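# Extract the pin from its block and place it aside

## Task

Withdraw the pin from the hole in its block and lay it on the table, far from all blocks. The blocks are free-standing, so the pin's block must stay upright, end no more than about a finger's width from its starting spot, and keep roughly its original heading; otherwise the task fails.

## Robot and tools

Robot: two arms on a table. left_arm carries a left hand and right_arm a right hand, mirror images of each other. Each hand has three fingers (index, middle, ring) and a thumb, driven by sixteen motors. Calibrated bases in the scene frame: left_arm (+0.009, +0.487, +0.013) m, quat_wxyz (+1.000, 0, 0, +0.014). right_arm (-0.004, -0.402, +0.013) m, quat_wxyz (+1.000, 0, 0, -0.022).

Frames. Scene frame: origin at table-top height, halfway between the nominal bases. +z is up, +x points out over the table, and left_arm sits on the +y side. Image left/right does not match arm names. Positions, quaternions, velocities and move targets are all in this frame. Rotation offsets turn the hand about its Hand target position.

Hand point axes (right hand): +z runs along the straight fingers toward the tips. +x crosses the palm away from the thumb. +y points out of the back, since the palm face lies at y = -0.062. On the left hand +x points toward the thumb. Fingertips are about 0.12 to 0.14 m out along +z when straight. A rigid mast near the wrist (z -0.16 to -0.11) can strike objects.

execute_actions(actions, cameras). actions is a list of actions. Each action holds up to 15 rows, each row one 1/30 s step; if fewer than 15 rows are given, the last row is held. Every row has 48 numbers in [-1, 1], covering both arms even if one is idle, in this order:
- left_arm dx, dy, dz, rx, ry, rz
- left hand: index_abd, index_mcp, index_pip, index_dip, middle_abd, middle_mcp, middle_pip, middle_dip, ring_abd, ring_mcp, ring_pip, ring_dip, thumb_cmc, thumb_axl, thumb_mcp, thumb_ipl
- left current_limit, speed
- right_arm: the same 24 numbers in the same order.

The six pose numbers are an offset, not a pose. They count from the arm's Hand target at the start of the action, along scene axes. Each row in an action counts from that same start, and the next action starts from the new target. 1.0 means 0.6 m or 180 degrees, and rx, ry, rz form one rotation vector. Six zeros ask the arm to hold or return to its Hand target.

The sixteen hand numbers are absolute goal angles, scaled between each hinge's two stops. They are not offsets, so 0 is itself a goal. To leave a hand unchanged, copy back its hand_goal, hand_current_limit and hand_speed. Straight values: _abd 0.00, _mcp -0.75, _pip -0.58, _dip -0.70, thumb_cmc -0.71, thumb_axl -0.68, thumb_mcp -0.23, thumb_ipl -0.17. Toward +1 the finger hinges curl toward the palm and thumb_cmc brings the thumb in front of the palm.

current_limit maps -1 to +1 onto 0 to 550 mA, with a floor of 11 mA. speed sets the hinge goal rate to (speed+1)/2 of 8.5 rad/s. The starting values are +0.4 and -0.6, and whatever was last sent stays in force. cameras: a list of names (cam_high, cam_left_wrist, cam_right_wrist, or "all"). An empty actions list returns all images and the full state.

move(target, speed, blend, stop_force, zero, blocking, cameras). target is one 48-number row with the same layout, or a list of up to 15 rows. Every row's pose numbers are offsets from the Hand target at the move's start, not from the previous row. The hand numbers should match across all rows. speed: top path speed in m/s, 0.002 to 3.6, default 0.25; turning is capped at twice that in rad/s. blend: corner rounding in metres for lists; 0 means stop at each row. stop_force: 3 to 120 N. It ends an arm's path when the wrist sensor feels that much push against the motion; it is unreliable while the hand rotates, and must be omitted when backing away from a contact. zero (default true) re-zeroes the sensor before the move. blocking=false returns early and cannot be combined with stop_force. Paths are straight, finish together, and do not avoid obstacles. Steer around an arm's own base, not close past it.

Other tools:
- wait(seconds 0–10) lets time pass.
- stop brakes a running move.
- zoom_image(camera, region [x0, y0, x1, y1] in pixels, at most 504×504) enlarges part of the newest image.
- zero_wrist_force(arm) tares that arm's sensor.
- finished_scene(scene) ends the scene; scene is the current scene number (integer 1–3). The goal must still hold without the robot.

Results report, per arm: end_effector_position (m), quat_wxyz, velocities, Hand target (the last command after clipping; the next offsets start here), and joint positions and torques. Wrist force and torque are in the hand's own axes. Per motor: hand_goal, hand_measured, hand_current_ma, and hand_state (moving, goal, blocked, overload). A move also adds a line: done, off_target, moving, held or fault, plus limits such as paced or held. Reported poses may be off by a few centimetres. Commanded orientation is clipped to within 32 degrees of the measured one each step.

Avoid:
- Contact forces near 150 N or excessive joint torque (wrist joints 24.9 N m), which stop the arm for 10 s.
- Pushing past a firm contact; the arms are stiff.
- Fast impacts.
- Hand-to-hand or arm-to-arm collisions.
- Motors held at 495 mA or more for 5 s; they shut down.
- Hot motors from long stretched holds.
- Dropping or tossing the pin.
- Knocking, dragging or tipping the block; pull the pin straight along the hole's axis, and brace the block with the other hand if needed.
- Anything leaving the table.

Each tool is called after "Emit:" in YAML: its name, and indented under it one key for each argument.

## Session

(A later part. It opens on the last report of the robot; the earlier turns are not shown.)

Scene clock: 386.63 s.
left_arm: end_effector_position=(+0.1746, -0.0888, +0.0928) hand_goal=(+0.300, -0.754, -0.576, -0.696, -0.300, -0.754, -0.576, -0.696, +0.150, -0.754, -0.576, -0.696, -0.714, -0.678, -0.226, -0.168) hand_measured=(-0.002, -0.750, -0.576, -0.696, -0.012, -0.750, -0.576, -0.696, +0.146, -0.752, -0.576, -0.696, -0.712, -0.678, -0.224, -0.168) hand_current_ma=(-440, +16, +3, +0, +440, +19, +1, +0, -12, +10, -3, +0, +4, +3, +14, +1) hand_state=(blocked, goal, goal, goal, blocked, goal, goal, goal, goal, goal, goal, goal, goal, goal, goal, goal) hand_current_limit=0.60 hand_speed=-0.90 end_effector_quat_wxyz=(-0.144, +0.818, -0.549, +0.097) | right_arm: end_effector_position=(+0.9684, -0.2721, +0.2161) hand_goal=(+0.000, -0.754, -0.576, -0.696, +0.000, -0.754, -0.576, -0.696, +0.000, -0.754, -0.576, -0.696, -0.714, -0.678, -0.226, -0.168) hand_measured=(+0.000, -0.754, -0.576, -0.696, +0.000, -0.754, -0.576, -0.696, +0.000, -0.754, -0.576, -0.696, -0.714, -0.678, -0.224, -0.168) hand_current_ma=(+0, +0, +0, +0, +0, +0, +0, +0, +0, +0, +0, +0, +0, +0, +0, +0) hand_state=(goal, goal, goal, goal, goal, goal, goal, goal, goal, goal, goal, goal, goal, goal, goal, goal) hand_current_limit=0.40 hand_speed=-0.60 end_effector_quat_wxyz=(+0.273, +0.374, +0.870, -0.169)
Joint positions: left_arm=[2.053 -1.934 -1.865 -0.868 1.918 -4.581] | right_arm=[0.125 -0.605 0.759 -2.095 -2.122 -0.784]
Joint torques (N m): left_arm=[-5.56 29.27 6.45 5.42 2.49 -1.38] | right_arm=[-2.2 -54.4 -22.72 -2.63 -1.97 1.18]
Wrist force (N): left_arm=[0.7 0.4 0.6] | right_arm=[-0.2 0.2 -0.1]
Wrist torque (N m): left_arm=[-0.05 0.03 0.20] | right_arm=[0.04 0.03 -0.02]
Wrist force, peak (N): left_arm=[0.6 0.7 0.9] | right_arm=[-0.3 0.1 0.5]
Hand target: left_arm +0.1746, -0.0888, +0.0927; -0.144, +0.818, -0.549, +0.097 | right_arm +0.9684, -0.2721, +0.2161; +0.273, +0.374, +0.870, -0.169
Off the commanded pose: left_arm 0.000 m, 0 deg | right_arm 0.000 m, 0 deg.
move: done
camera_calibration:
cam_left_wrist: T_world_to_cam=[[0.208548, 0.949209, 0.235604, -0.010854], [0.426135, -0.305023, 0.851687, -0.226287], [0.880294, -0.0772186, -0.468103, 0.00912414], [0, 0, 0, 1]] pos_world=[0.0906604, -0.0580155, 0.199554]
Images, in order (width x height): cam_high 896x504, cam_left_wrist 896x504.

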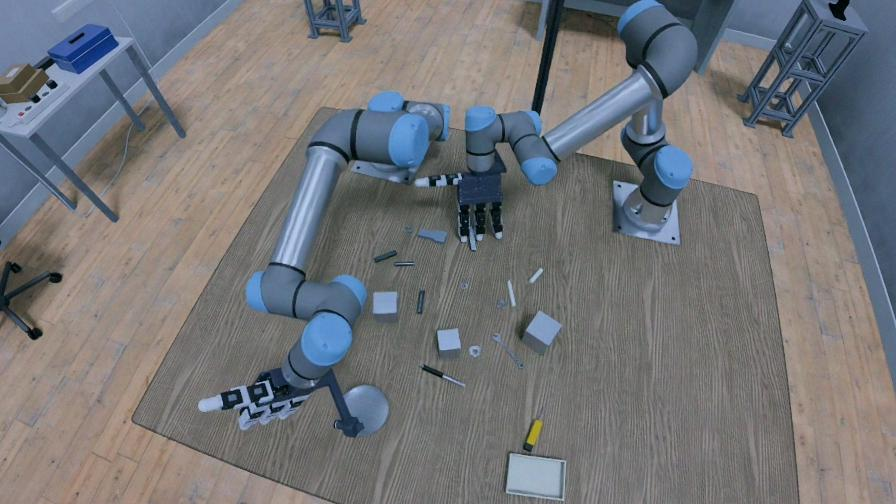

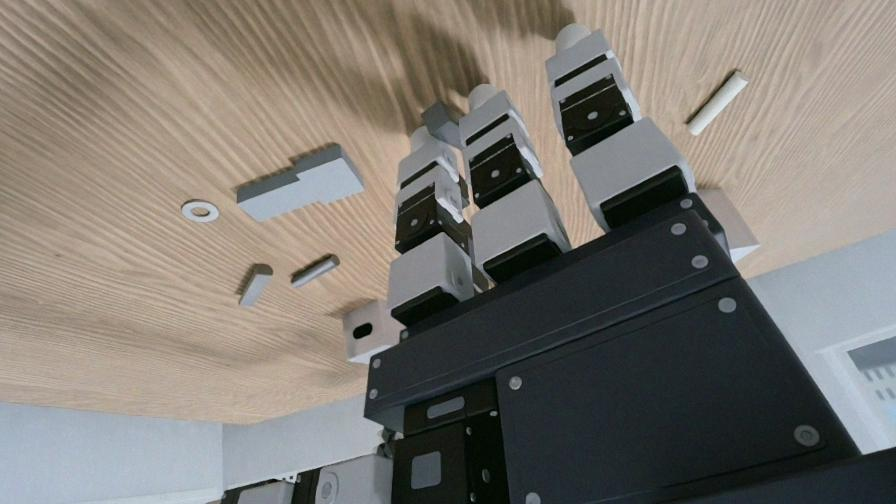

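Emit:
move:
  target: [0,0,0,0,0,0, 0.03,-0.754,-0.576,-0.696,-0.04,-0.754,-0.576,-0.696,0.15,-0.754,-0.576,-0.696,-0.714,-0.678,-0.226,-0.168,0.3,-0.9, 0,0,0,0,0,0, 0,-0.754,-0.576,-0.696,0,-0.754,-0.576,-0.696,0,-0.754,-0.576,-0.696,-0.714,-0.678,-0.226,-0.168,0.4,-0.6]
  cameras: ["cam_left_wrist"]

Emit:
move:
  target: [0,0,0,0,0,0, -0.05,-0.754,-0.576,-0.696,0.04,-0.754,-0.576,-0.696,0.15,-0.754,-0.576,-0.696,-0.714,-0.678,-0.226,-0.168,0.3,-0.994, 0,0,0,0,0,0, 0,-0.754,-0.576,-0.696,0,-0.754,-0.576,-0.696,0,-0.754,-0.576,-0.696,-0.714,-0.678,-0.226,-0.168,0.4,-0.6]
  cameras: ["cam_high","cam_left_wrist"]

Emit:
zoom_image:
  camera: "cam_left_wrist"
  region: [370, 20, 620, 220]

Scene clock: 393.63 s.
left_arm: end_effector_position=(+0.1746, -0.0888, +0.0927) hand_goal=(+0.030, -0.754, -0.576, -0.696, -0.040, -0.754, -0.576, -0.696, +0.150, -0.754, -0.576, -0.696, -0.714, -0.678, -0.226, -0.168) hand_measured=(-0.006, -0.750, -0.576, -0.696, -0.006, -0.750, -0.576, -0.696, +0.146, -0.752, -0.576, -0.696, -0.712, -0.678, -0.224, -0.168) hand_current_ma=(-137, +16, +3, +0, +127, +20, +1, +0, -12, +10, -3, +0, +4, +3, +14, +1) hand_state=(blocked, goal, goal, goal, blocked, goal, goal, goal, goal, goal, goal, goal, goal, goal, goal, goal) hand_current_limit=0.30 hand_speed=-0.90 end_effector_quat_wxyz=(-0.144, +0.818, -0.549, +0.097) | right_arm: end_effector_position=(+0.9684, -0.2721, +0.2161) hand_goal=(+0.000, -0.754, -0.576, -0.696, +0.000, -0.754, -0.576, -0.696, +0.000, -0.754, -0.576, -0.696, -0.714, -0.678, -0.226, -0.168) hand_measured=(+0.000, -0.754, -0.576, -0.696, +0.000, -0.754, -0.576, -0.696, +0.000, -0.754, -0.576, -0.696, -0.714, -0.678, -0.224, -0.168) hand_current_ma=(+0, +0, +0, +0, +0, +0, +0, +0, +0, +0, +0, +0, +0, +0, +0, +0) hand_state=(goal, goal, goal, goal, goal, goal, goal, goal, goal, goal, goal, goal, goal, goal, goal, goal) hand_current_limit=0.40 hand_speed=-0.60 end_effector_quat_wxyz=(+0.273, +0.374, +0.870, -0.169)
Joint positions: left_arm=[2.053 -1.934 -1.865 -0.868 1.918 -4.581] | right_arm=[0.125 -0.605 0.759 -2.095 -2.122 -0.784]
Joint torques (N m): left_arm=[-5.41 28.38 6.15 5.46 2.48 -1.33] | right_arm=[-2.09 -54.16 -22.51 -2.66 -2.12 1.25]
Wrist force (N): left_arm=[0.5 0.7 1.0] | right_arm=[0.1 0.1 0.1]
Wrist torque (N m): left_arm=[-0.05 0.07 0.18] | right_arm=[0.01 -0.01 0.01]
Wrist force, peak (N): left_arm=[0.5 1.2 0.9] | right_arm=[0.0 0.7 -0.2]
Hand target: left_arm +0.1746, -0.0888, +0.0927; -0.144, +0.818, -0.549, +0.097 | right_arm +0.9684, -0.2721, +0.2161; +0.273, +0.374, +0.870, -0.169
Off the commanded pose: left_arm 0.000 m, 0 deg | right_arm 0.000 m, 0 deg.
move: done
camera_calibration:
cam_left_wrist: T_world_to_cam=[[0.208548, 0.949209, 0.235604, -0.0108096], [0.426135, -0.305023, 0.851687, -0.226159], [0.880294, -0.0772186, -0.468103, 0.00916536], [0, 0, 0, 1]] pos_world=[0.0905604, -0.0580155, 0.199454]
Images, in order (width x height): cam_left_wrist 896x504.

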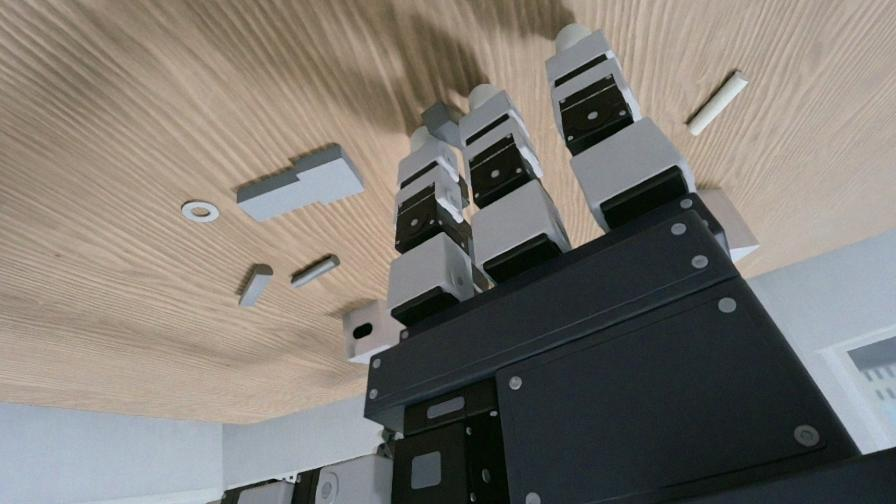

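Scene clock: 394.13 s.
left_arm: end_effector_position=(+0.1746, -0.0888, +0.0927) hand_goal=(-0.050, -0.754, -0.576, -0.696, +0.040, -0.754, -0.576, -0.696, +0.150, -0.754, -0.576, -0.696, -0.714, -0.678, -0.226, -0.168) hand_measured=(-0.006, -0.750, -0.576, -0.696, -0.006, -0.750, -0.576, -0.696, +0.146, -0.752, -0.576, -0.696, -0.712, -0.678, -0.224, -0.168) hand_current_ma=(-91, +16, +3, +0, +88, +20, +1, +0, -12, +10, -3, +0, +4, +3, +14, +1) hand_state=(moving, goal, goal, goal, moving, goal, goal, goal, goal, goal, goal, goal, goal, goal, goal, goal) hand_current_limit=0.30 hand_speed=-0.99 end_effector_quat_wxyz=(-0.144, +0.818, -0.549, +0.097) | right_arm: end_effector_position=(+0.9684, -0.2721, +0.2161) hand_goal=(+0.000, -0.754, -0.576, -0.696, +0.000, -0.754, -0.576, -0.696, +0.000, -0.754, -0.576, -0.696, -0.714, -0.678, -0.226, -0.168) hand_measured=(+0.000, -0.754, -0.576, -0.696, +0.000, -0.754, -0.576, -0.696, +0.000, -0.754, -0.576, -0.696, -0.714, -0.678, -0.224, -0.168) hand_current_ma=(+0, +0, +0, +0, +0, +0, +0, +0, +0, +0, +0, +0, +0, +0, +0, +0) hand_state=(goal, goal, goal, goal, goal, goal, goal, goal, goal, goal, goal, goal, goal, goal, goal, goal) hand_current_limit=0.40 hand_speed=-0.60 end_effector_quat_wxyz=(+0.273, +0.374, +0.870, -0.169)
Joint positions: left_arm=[2.053 -1.934 -1.865 -0.868 1.918 -4.581] | right_arm=[0.125 -0.605 0.759 -2.095 -2.122 -0.784]
Joint torques (N m): left_arm=[-5.06 28.04 6.37 5.41 2.39 -1.37] | right_arm=[-1.04 -54.06 -22.89 -2.66 -2.11 1.32]
Wrist force (N): left_arm=[0.4 0.6 0.9] | right_arm=[-0.2 -0.1 0.3]
Wrist torque (N m): left_arm=[-0.05 0.08 0.17] | right_arm=[-0.03 0.02 -0.02]
Wrist force, peak (N): left_arm=[0.4 0.8 1.1] | right_arm=[-0.2 0.5 0.0]
Hand target: left_arm +0.1746, -0.0888, +0.0927; -0.144, +0.818, -0.549, +0.097 | right_arm +0.9684, -0.2721, +0.2161; +0.273, +0.374, +0.870, -0.169
Off the commanded pose: left_arm 0.000 m, 0 deg | right_arm 0.000 m, 0 deg.
move: done
camera_calibration:
cam_left_wrist: T_world_to_cam=[[0.208548, 0.949209, 0.235604, -0.0108096], [0.426135, -0.305023, 0.851687, -0.226159], [0.880294, -0.0772186, -0.468103, 0.00916536], [0, 0, 0, 1]] pos_world=[0.0905604, -0.0580155, 0.199454]
Images, in order (width x height): cam_high 896x504, cam_left_wrist 896x504.

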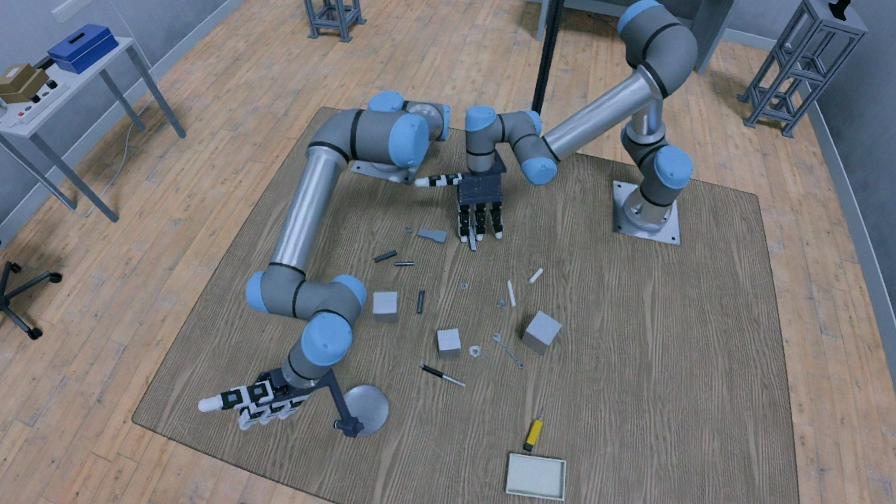

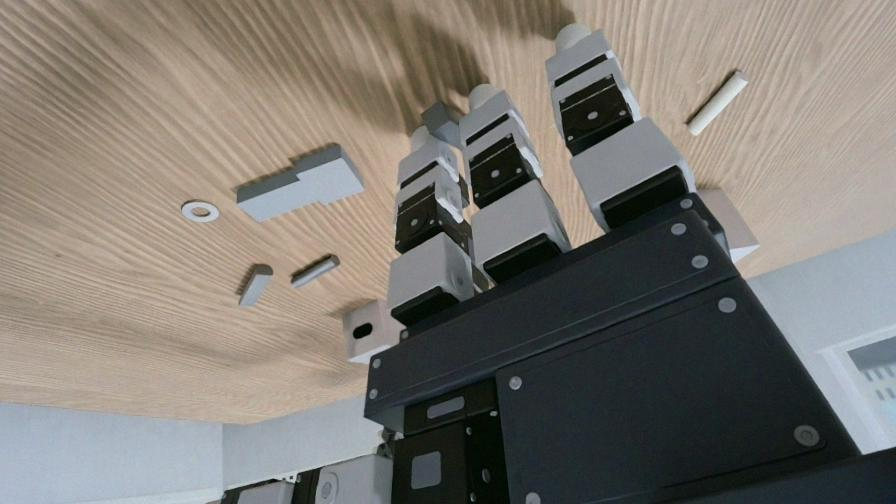

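Scaled by 2.016.

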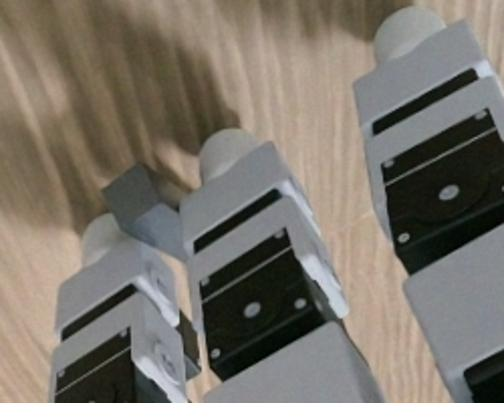

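Emit:
wait:
  seconds: 1
  cameras: ["cam_high","cam_left_wrist"]

Emit:
zoom_image:
  camera: "cam_left_wrist"
  region: [370, 20, 620, 220]

Emit:
zoom_image:
  camera: "cam_high"
  region: [400, 200, 540, 300]

Scene clock: 397.50 s.
left_arm: end_effector_position=(+0.1746, -0.0888, +0.0927) hand_goal=(-0.050, -0.754, -0.576, -0.696, +0.040, -0.754, -0.576, -0.696, +0.150, -0.754, -0.576, -0.696, -0.714, -0.678, -0.226, -0.168) hand_measured=(-0.046, -0.750, -0.576, -0.696, +0.036, -0.750, -0.576, -0.696, +0.146, -0.752, -0.576, -0.696, -0.712, -0.678, -0.224, -0.168) hand_current_ma=(+11, +16, +3, +0, -11, +20, +1, +0, -12, +10, -3, +0, +4, +3, +14, +1) hand_state=(goal, goal, goal, goal, goal, goal, goal, goal, goal, goal, goal, goal, goal, goal, goal, goal) hand_current_limit=0.30 hand_speed=-0.99 end_effector_quat_wxyz=(-0.144, +0.818, -0.549, +0.097) | right_arm: end_effector_position=(+0.9684, -0.2721, +0.2161) hand_goal=(+0.000, -0.754, -0.576, -0.696, +0.000, -0.754, -0.576, -0.696, +0.000, -0.754, -0.576, -0.696, -0.714, -0.678, -0.226, -0.168) hand_measured=(+0.000, -0.754, -0.576, -0.696, +0.000, -0.754, -0.576, -0.696, +0.000, -0.754, -0.576, -0.696, -0.714, -0.678, -0.224, -0.168) hand_current_ma=(+0, +0, +0, +0, +0, +0, +0, +0, +0, +0, +0, +0, +0, +0, +0, +0) hand_state=(goal, goal, goal, goal, goal, goal, goal, goal, goal, goal, goal, goal, goal, goal, goal, goal) hand_current_limit=0.40 hand_speed=-0.60 end_effector_quat_wxyz=(+0.273, +0.374, +0.870, -0.169)
Joint positions: left_arm=[2.053 -1.934 -1.865 -0.868 1.918 -4.581] | right_arm=[0.125 -0.605 0.759 -2.095 -2.122 -0.784]
Joint torques (N m): left_arm=[-5.43 28.16 6.44 3.84 0.49 -1.29] | right_arm=[-1.88 -54.7 -22.66 -2.66 -2.17 1.34]
Wrist force (N): left_arm=[0.5 0.0 0.2] | right_arm=[0.0 0.1 0.4]
Wrist torque (N m): left_arm=[-0.01 0.06 0.18] | right_arm=[-0.01 -0.02 0.00]
Wrist force, peak (N): left_arm=[0.4 0.8 1.2] | right_arm=[0.3 0.6 0.4]
Hand target: left_arm +0.1746, -0.0888, +0.0927; -0.144, +0.818, -0.549, +0.097 | right_arm +0.9684, -0.2721, +0.2161; +0.273, +0.374, +0.870, -0.169
Off the commanded pose: left_arm 0.000 m, 0 deg | right_arm 0.000 m, 0 deg.
wait: 1.00 s; at rest from the start
camera_calibration:
cam_left_wrist: T_world_to_cam=[[0.208548, 0.949209, 0.235604, -0.0108096], [0.426135, -0.305023, 0.851687, -0.226159], [0.880294, -0.0772186, -0.468103, 0.00916536], [0, 0, 0, 1]] pos_world=[0.0905604, -0.0580155, 0.199454]
Images, in order (width x height): cam_high 896x504, cam_left_wrist 896x504.

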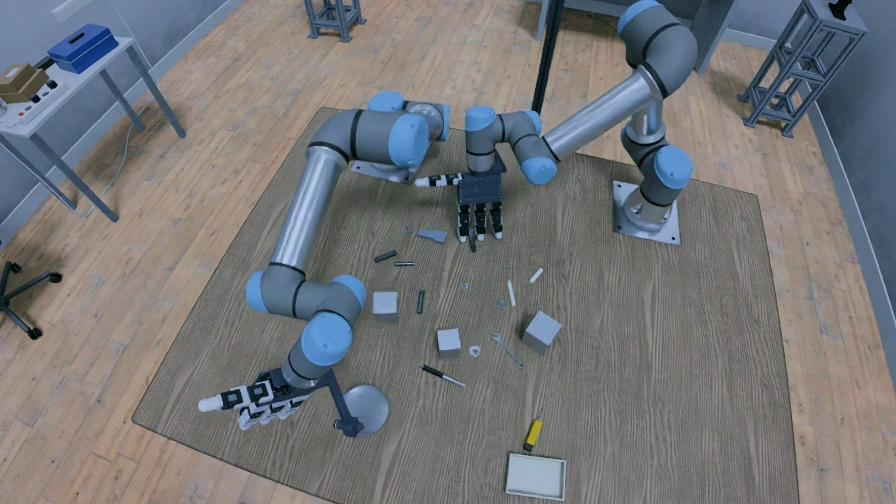

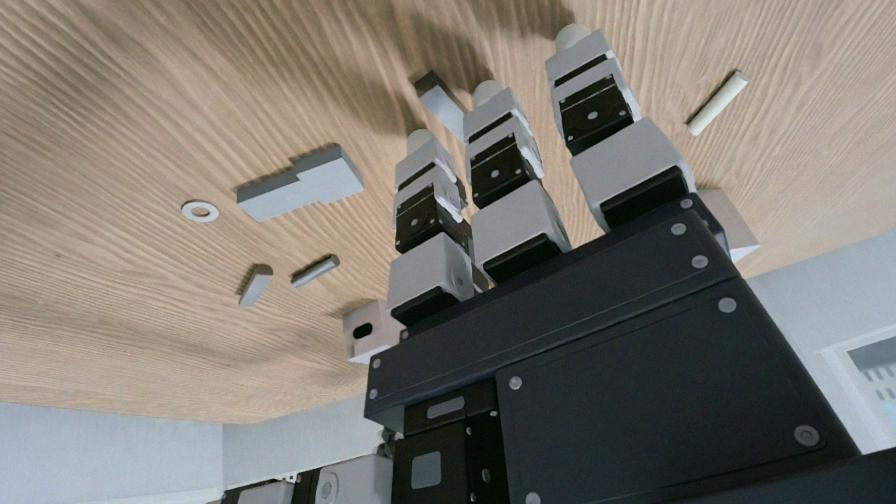

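Scaled by 2.016.

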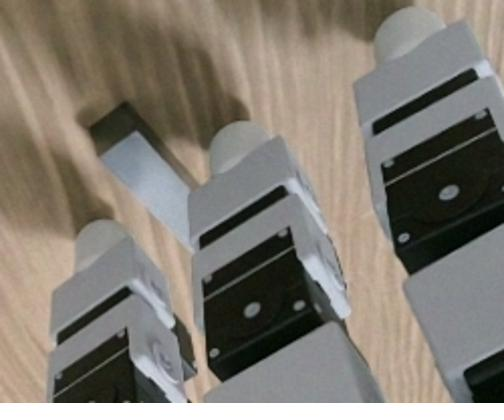

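Scaled by 3.600.

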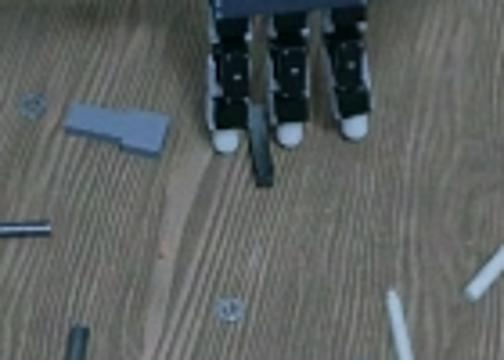

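Emit:
move:
  target: [0,0,0,0,0,0, -0.15,-0.754,-0.576,-0.696,0.1,-0.754,-0.576,-0.696,0.15,-0.754,-0.576,-0.696,-0.714,-0.678,-0.226,-0.168,0.3,-0.9, 0,0,0,0,0,0, 0,-0.754,-0.576,-0.696,0,-0.754,-0.576,-0.696,0,-0.754,-0.576,-0.696,-0.714,-0.678,-0.226,-0.168,0.4,-0.6]
  cameras: []

Emit:
move:
  target: [0,0,0.2,0,0,0, -0.15,-0.754,-0.576,-0.696,0.1,-0.754,-0.576,-0.696,0.15,-0.754,-0.576,-0.696,-0.714,-0.678,-0.226,-0.168,0.3,-0.9, 0,0,0,0,0,0, 0,-0.754,-0.576,-0.696,0,-0.754,-0.576,-0.696,0,-0.754,-0.576,-0.696,-0.714,-0.678,-0.226,-0.168,0.4,-0.6]
  speed: 0.12
  cameras: ["cam_high","cam_left_wrist"]

Emit:
zoom_image:
  camera: "cam_high"
  region: [400, 200, 540, 300]

Scene clock: 404.17 s.
left_arm: end_effector_position=(+0.1746, -0.0888, +0.0927) hand_goal=(-0.150, -0.754, -0.576, -0.696, +0.100, -0.754, -0.576, -0.696, +0.150, -0.754, -0.576, -0.696, -0.714, -0.678, -0.226, -0.168) hand_measured=(-0.146, -0.750, -0.576, -0.696, +0.096, -0.750, -0.576, -0.696, +0.146, -0.752, -0.576, -0.696, -0.712, -0.678, -0.224, -0.168) hand_current_ma=(+14, +16, +3, +0, -13, +20, +1, +0, -12, +10, -3, +0, +4, +3, +14, +1) hand_state=(goal, goal, goal, goal, goal, goal, goal, goal, goal, goal, goal, goal, goal, goal, goal, goal) hand_current_limit=0.30 hand_speed=-0.90 end_effector_quat_wxyz=(-0.144, +0.818, -0.549, +0.097) | right_arm: end_effector_position=(+0.9684, -0.2721, +0.2161) hand_goal=(+0.000, -0.754, -0.576, -0.696, +0.000, -0.754, -0.576, -0.696, +0.000, -0.754, -0.576, -0.696, -0.714, -0.678, -0.226, -0.168) hand_measured=(+0.000, -0.754, -0.576, -0.696, +0.000, -0.754, -0.576, -0.696, +0.000, -0.754, -0.576, -0.696, -0.714, -0.678, -0.224, -0.168) hand_current_ma=(+0, +0, +0, +0, +0, +0, +0, +0, +0, +0, +0, +0, +0, +0, +0, +0) hand_state=(goal, goal, goal, goal, goal, goal, goal, goal, goal, goal, goal, goal, goal, goal, goal, goal) hand_current_limit=0.40 hand_speed=-0.60 end_effector_quat_wxyz=(+0.273, +0.374, +0.870, -0.169)
Joint positions: left_arm=[2.053 -1.934 -1.865 -0.868 1.918 -4.581] | right_arm=[0.125 -0.605 0.759 -2.095 -2.122 -0.784]
Joint torques (N m): left_arm=[-5.42 29.03 7.14 1.82 -0.47 -1.13] | right_arm=[-1.75 -53.62 -23.33 -2.51 -2.28 1.37]
Wrist force (N): left_arm=[0.4 0.2 0.3] | right_arm=[0.0 -0.1 0.0]
Wrist torque (N m): left_arm=[0.01 0.09 0.17] | right_arm=[-0.01 0.00 0.00]
Wrist force, peak (N): left_arm=[0.4 0.7 0.6] | right_arm=[0.4 0.3 0.4]
Hand target: left_arm +0.1746, -0.0888, +0.0927; -0.144, +0.818, -0.549, +0.097 | right_arm +0.9684, -0.2721, +0.2161; +0.273, +0.374, +0.870, -0.169
Off the commanded pose: left_arm 0.000 m, 0 deg | right_arm 0.000 m, 0 deg.
move: done
No camera images: "cameras" was empty.

Scene clock: 405.57 s.
left_arm: end_effector_position=(+0.1746, -0.0889, +0.1860) hand_goal=(-0.150, -0.754, -0.576, -0.696, +0.100, -0.754, -0.576, -0.696, +0.150, -0.754, -0.576, -0.696, -0.714, -0.678, -0.226, -0.168) hand_measured=(-0.146, -0.750, -0.576, -0.696, +0.096, -0.750, -0.576, -0.696, +0.146, -0.752, -0.576, -0.696, -0.712, -0.678, -0.224, -0.168) hand_current_ma=(+11, +16, +3, +0, -11, +20, +1, +0, -12, +11, -3, +0, +5, +3, +14, +1) hand_state=(goal, goal, goal, goal, goal, goal, goal, goal, goal, goal, goal, goal, goal, goal, goal, goal) hand_current_limit=0.30 hand_speed=-0.90 end_effector_quat_wxyz=(-0.144, +0.818, -0.549, +0.098) | right_arm: end_effector_position=(+0.9684, -0.2721, +0.2161) hand_goal=(+0.000, -0.754, -0.576, -0.696, +0.000, -0.754, -0.576, -0.696, +0.000, -0.754, -0.576, -0.696, -0.714, -0.678, -0.226, -0.168) hand_measured=(+0.000, -0.754, -0.576, -0.696, +0.000, -0.754, -0.576, -0.696, +0.000, -0.754, -0.576, -0.696, -0.714, -0.678, -0.224, -0.168) hand_current_ma=(+0, +0, +0, +0, +0, +0, +0, +0, +0, +0, +0, +0, +0, +0, +0, +0) hand_state=(goal, goal, goal, goal, goal, goal, goal, goal, goal, goal, goal, goal, goal, goal, goal, goal) hand_current_limit=0.40 hand_speed=-0.60 end_effector_quat_wxyz=(+0.273, +0.374, +0.870, -0.169)
Joint positions: left_arm=[2.053 -1.817 -1.748 -1.099 1.917 -4.581] | right_arm=[0.125 -0.605 0.759 -2.095 -2.122 -0.784]
Joint torques (N m): left_arm=[-3.04 24.23 7.34 5.2 -0.49 1.15] | right_arm=[-1.73 -54.02 -23.48 -2.68 -2.3 1.49]
Wrist force (N): left_arm=[0.3 0.3 0.1] | right_arm=[0.0 0.2 0.2]
Wrist torque (N m): left_arm=[0.01 0.09 0.14] | right_arm=[0.01 -0.01 0.00]
Wrist force, peak (N): left_arm=[0.8 -0.8 -3.3] | right_arm=[0.4 0.5 0.2]
Hand target: left_arm +0.1746, -0.0889, +0.1860; -0.144, +0.818, -0.549, +0.098 (not the last commanded pose) | right_arm +0.9684, -0.2721, +0.2161; +0.273, +0.374, +0.870, -0.169
Off the commanded pose: left_arm 0.027 m, 0 deg | right_arm 0.000 m, 0 deg.
move: held (left_arm; a check stopped the path); limits=held
pose unreachable (left arm): on one or more control steps of this call, first in action 0 (counted from 0), this arm could not follow its commanded pose, so it was not sent that pose on those steps. It may still have moved: this result reports where it is.
cause: moving toward the commanded pose would bring a part of the arm too close to another arm (a part of this arm just beyond joint 6 (wrist 3) and a part of the right arm just beyond its joint 2 (shoulder lift), at the place that arm is still heading or pushing toward).
camera_calibration:
cam_left_wrist: T_world_to_cam=[[0.208663, 0.949488, 0.234377, -0.0324982], [0.425554, -0.303925, 0.852369, -0.305589], [0.880547, -0.0781175, -0.467476, 0.0525418], [0, 0, 0, 1]] pos_world=[0.0905603, -0.0579148, 0.292653]
Images, in order (width x height): cam_high 896x504, cam_left_wrist 896x504.

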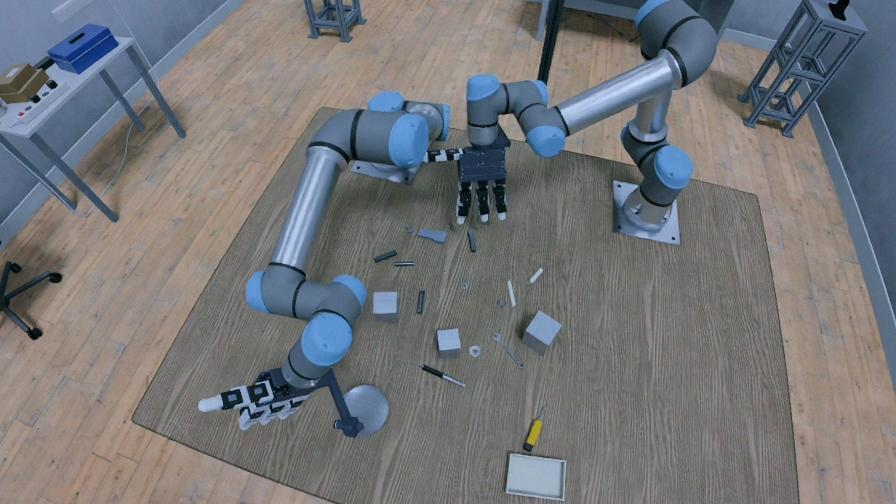

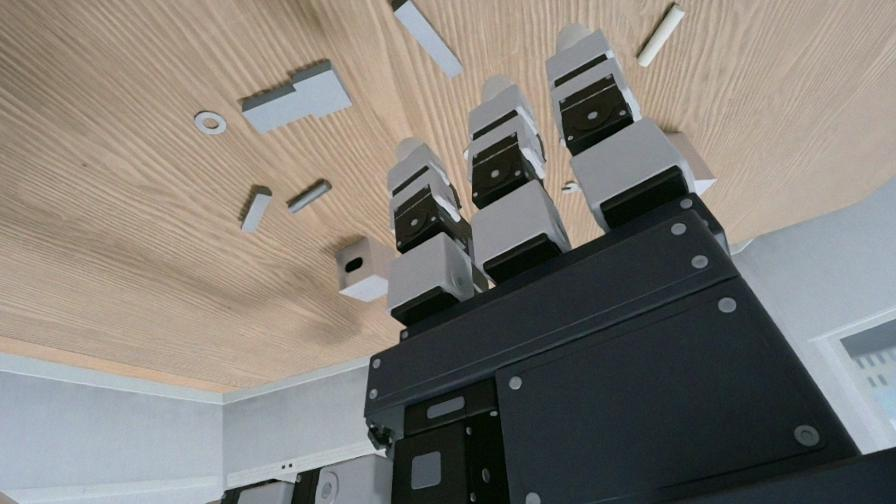

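Scaled by 3.600.

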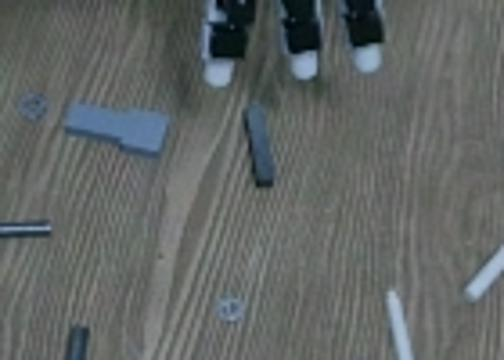

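Emit:
finished_scene:
  scene: 1

The scene is finished: the task was done.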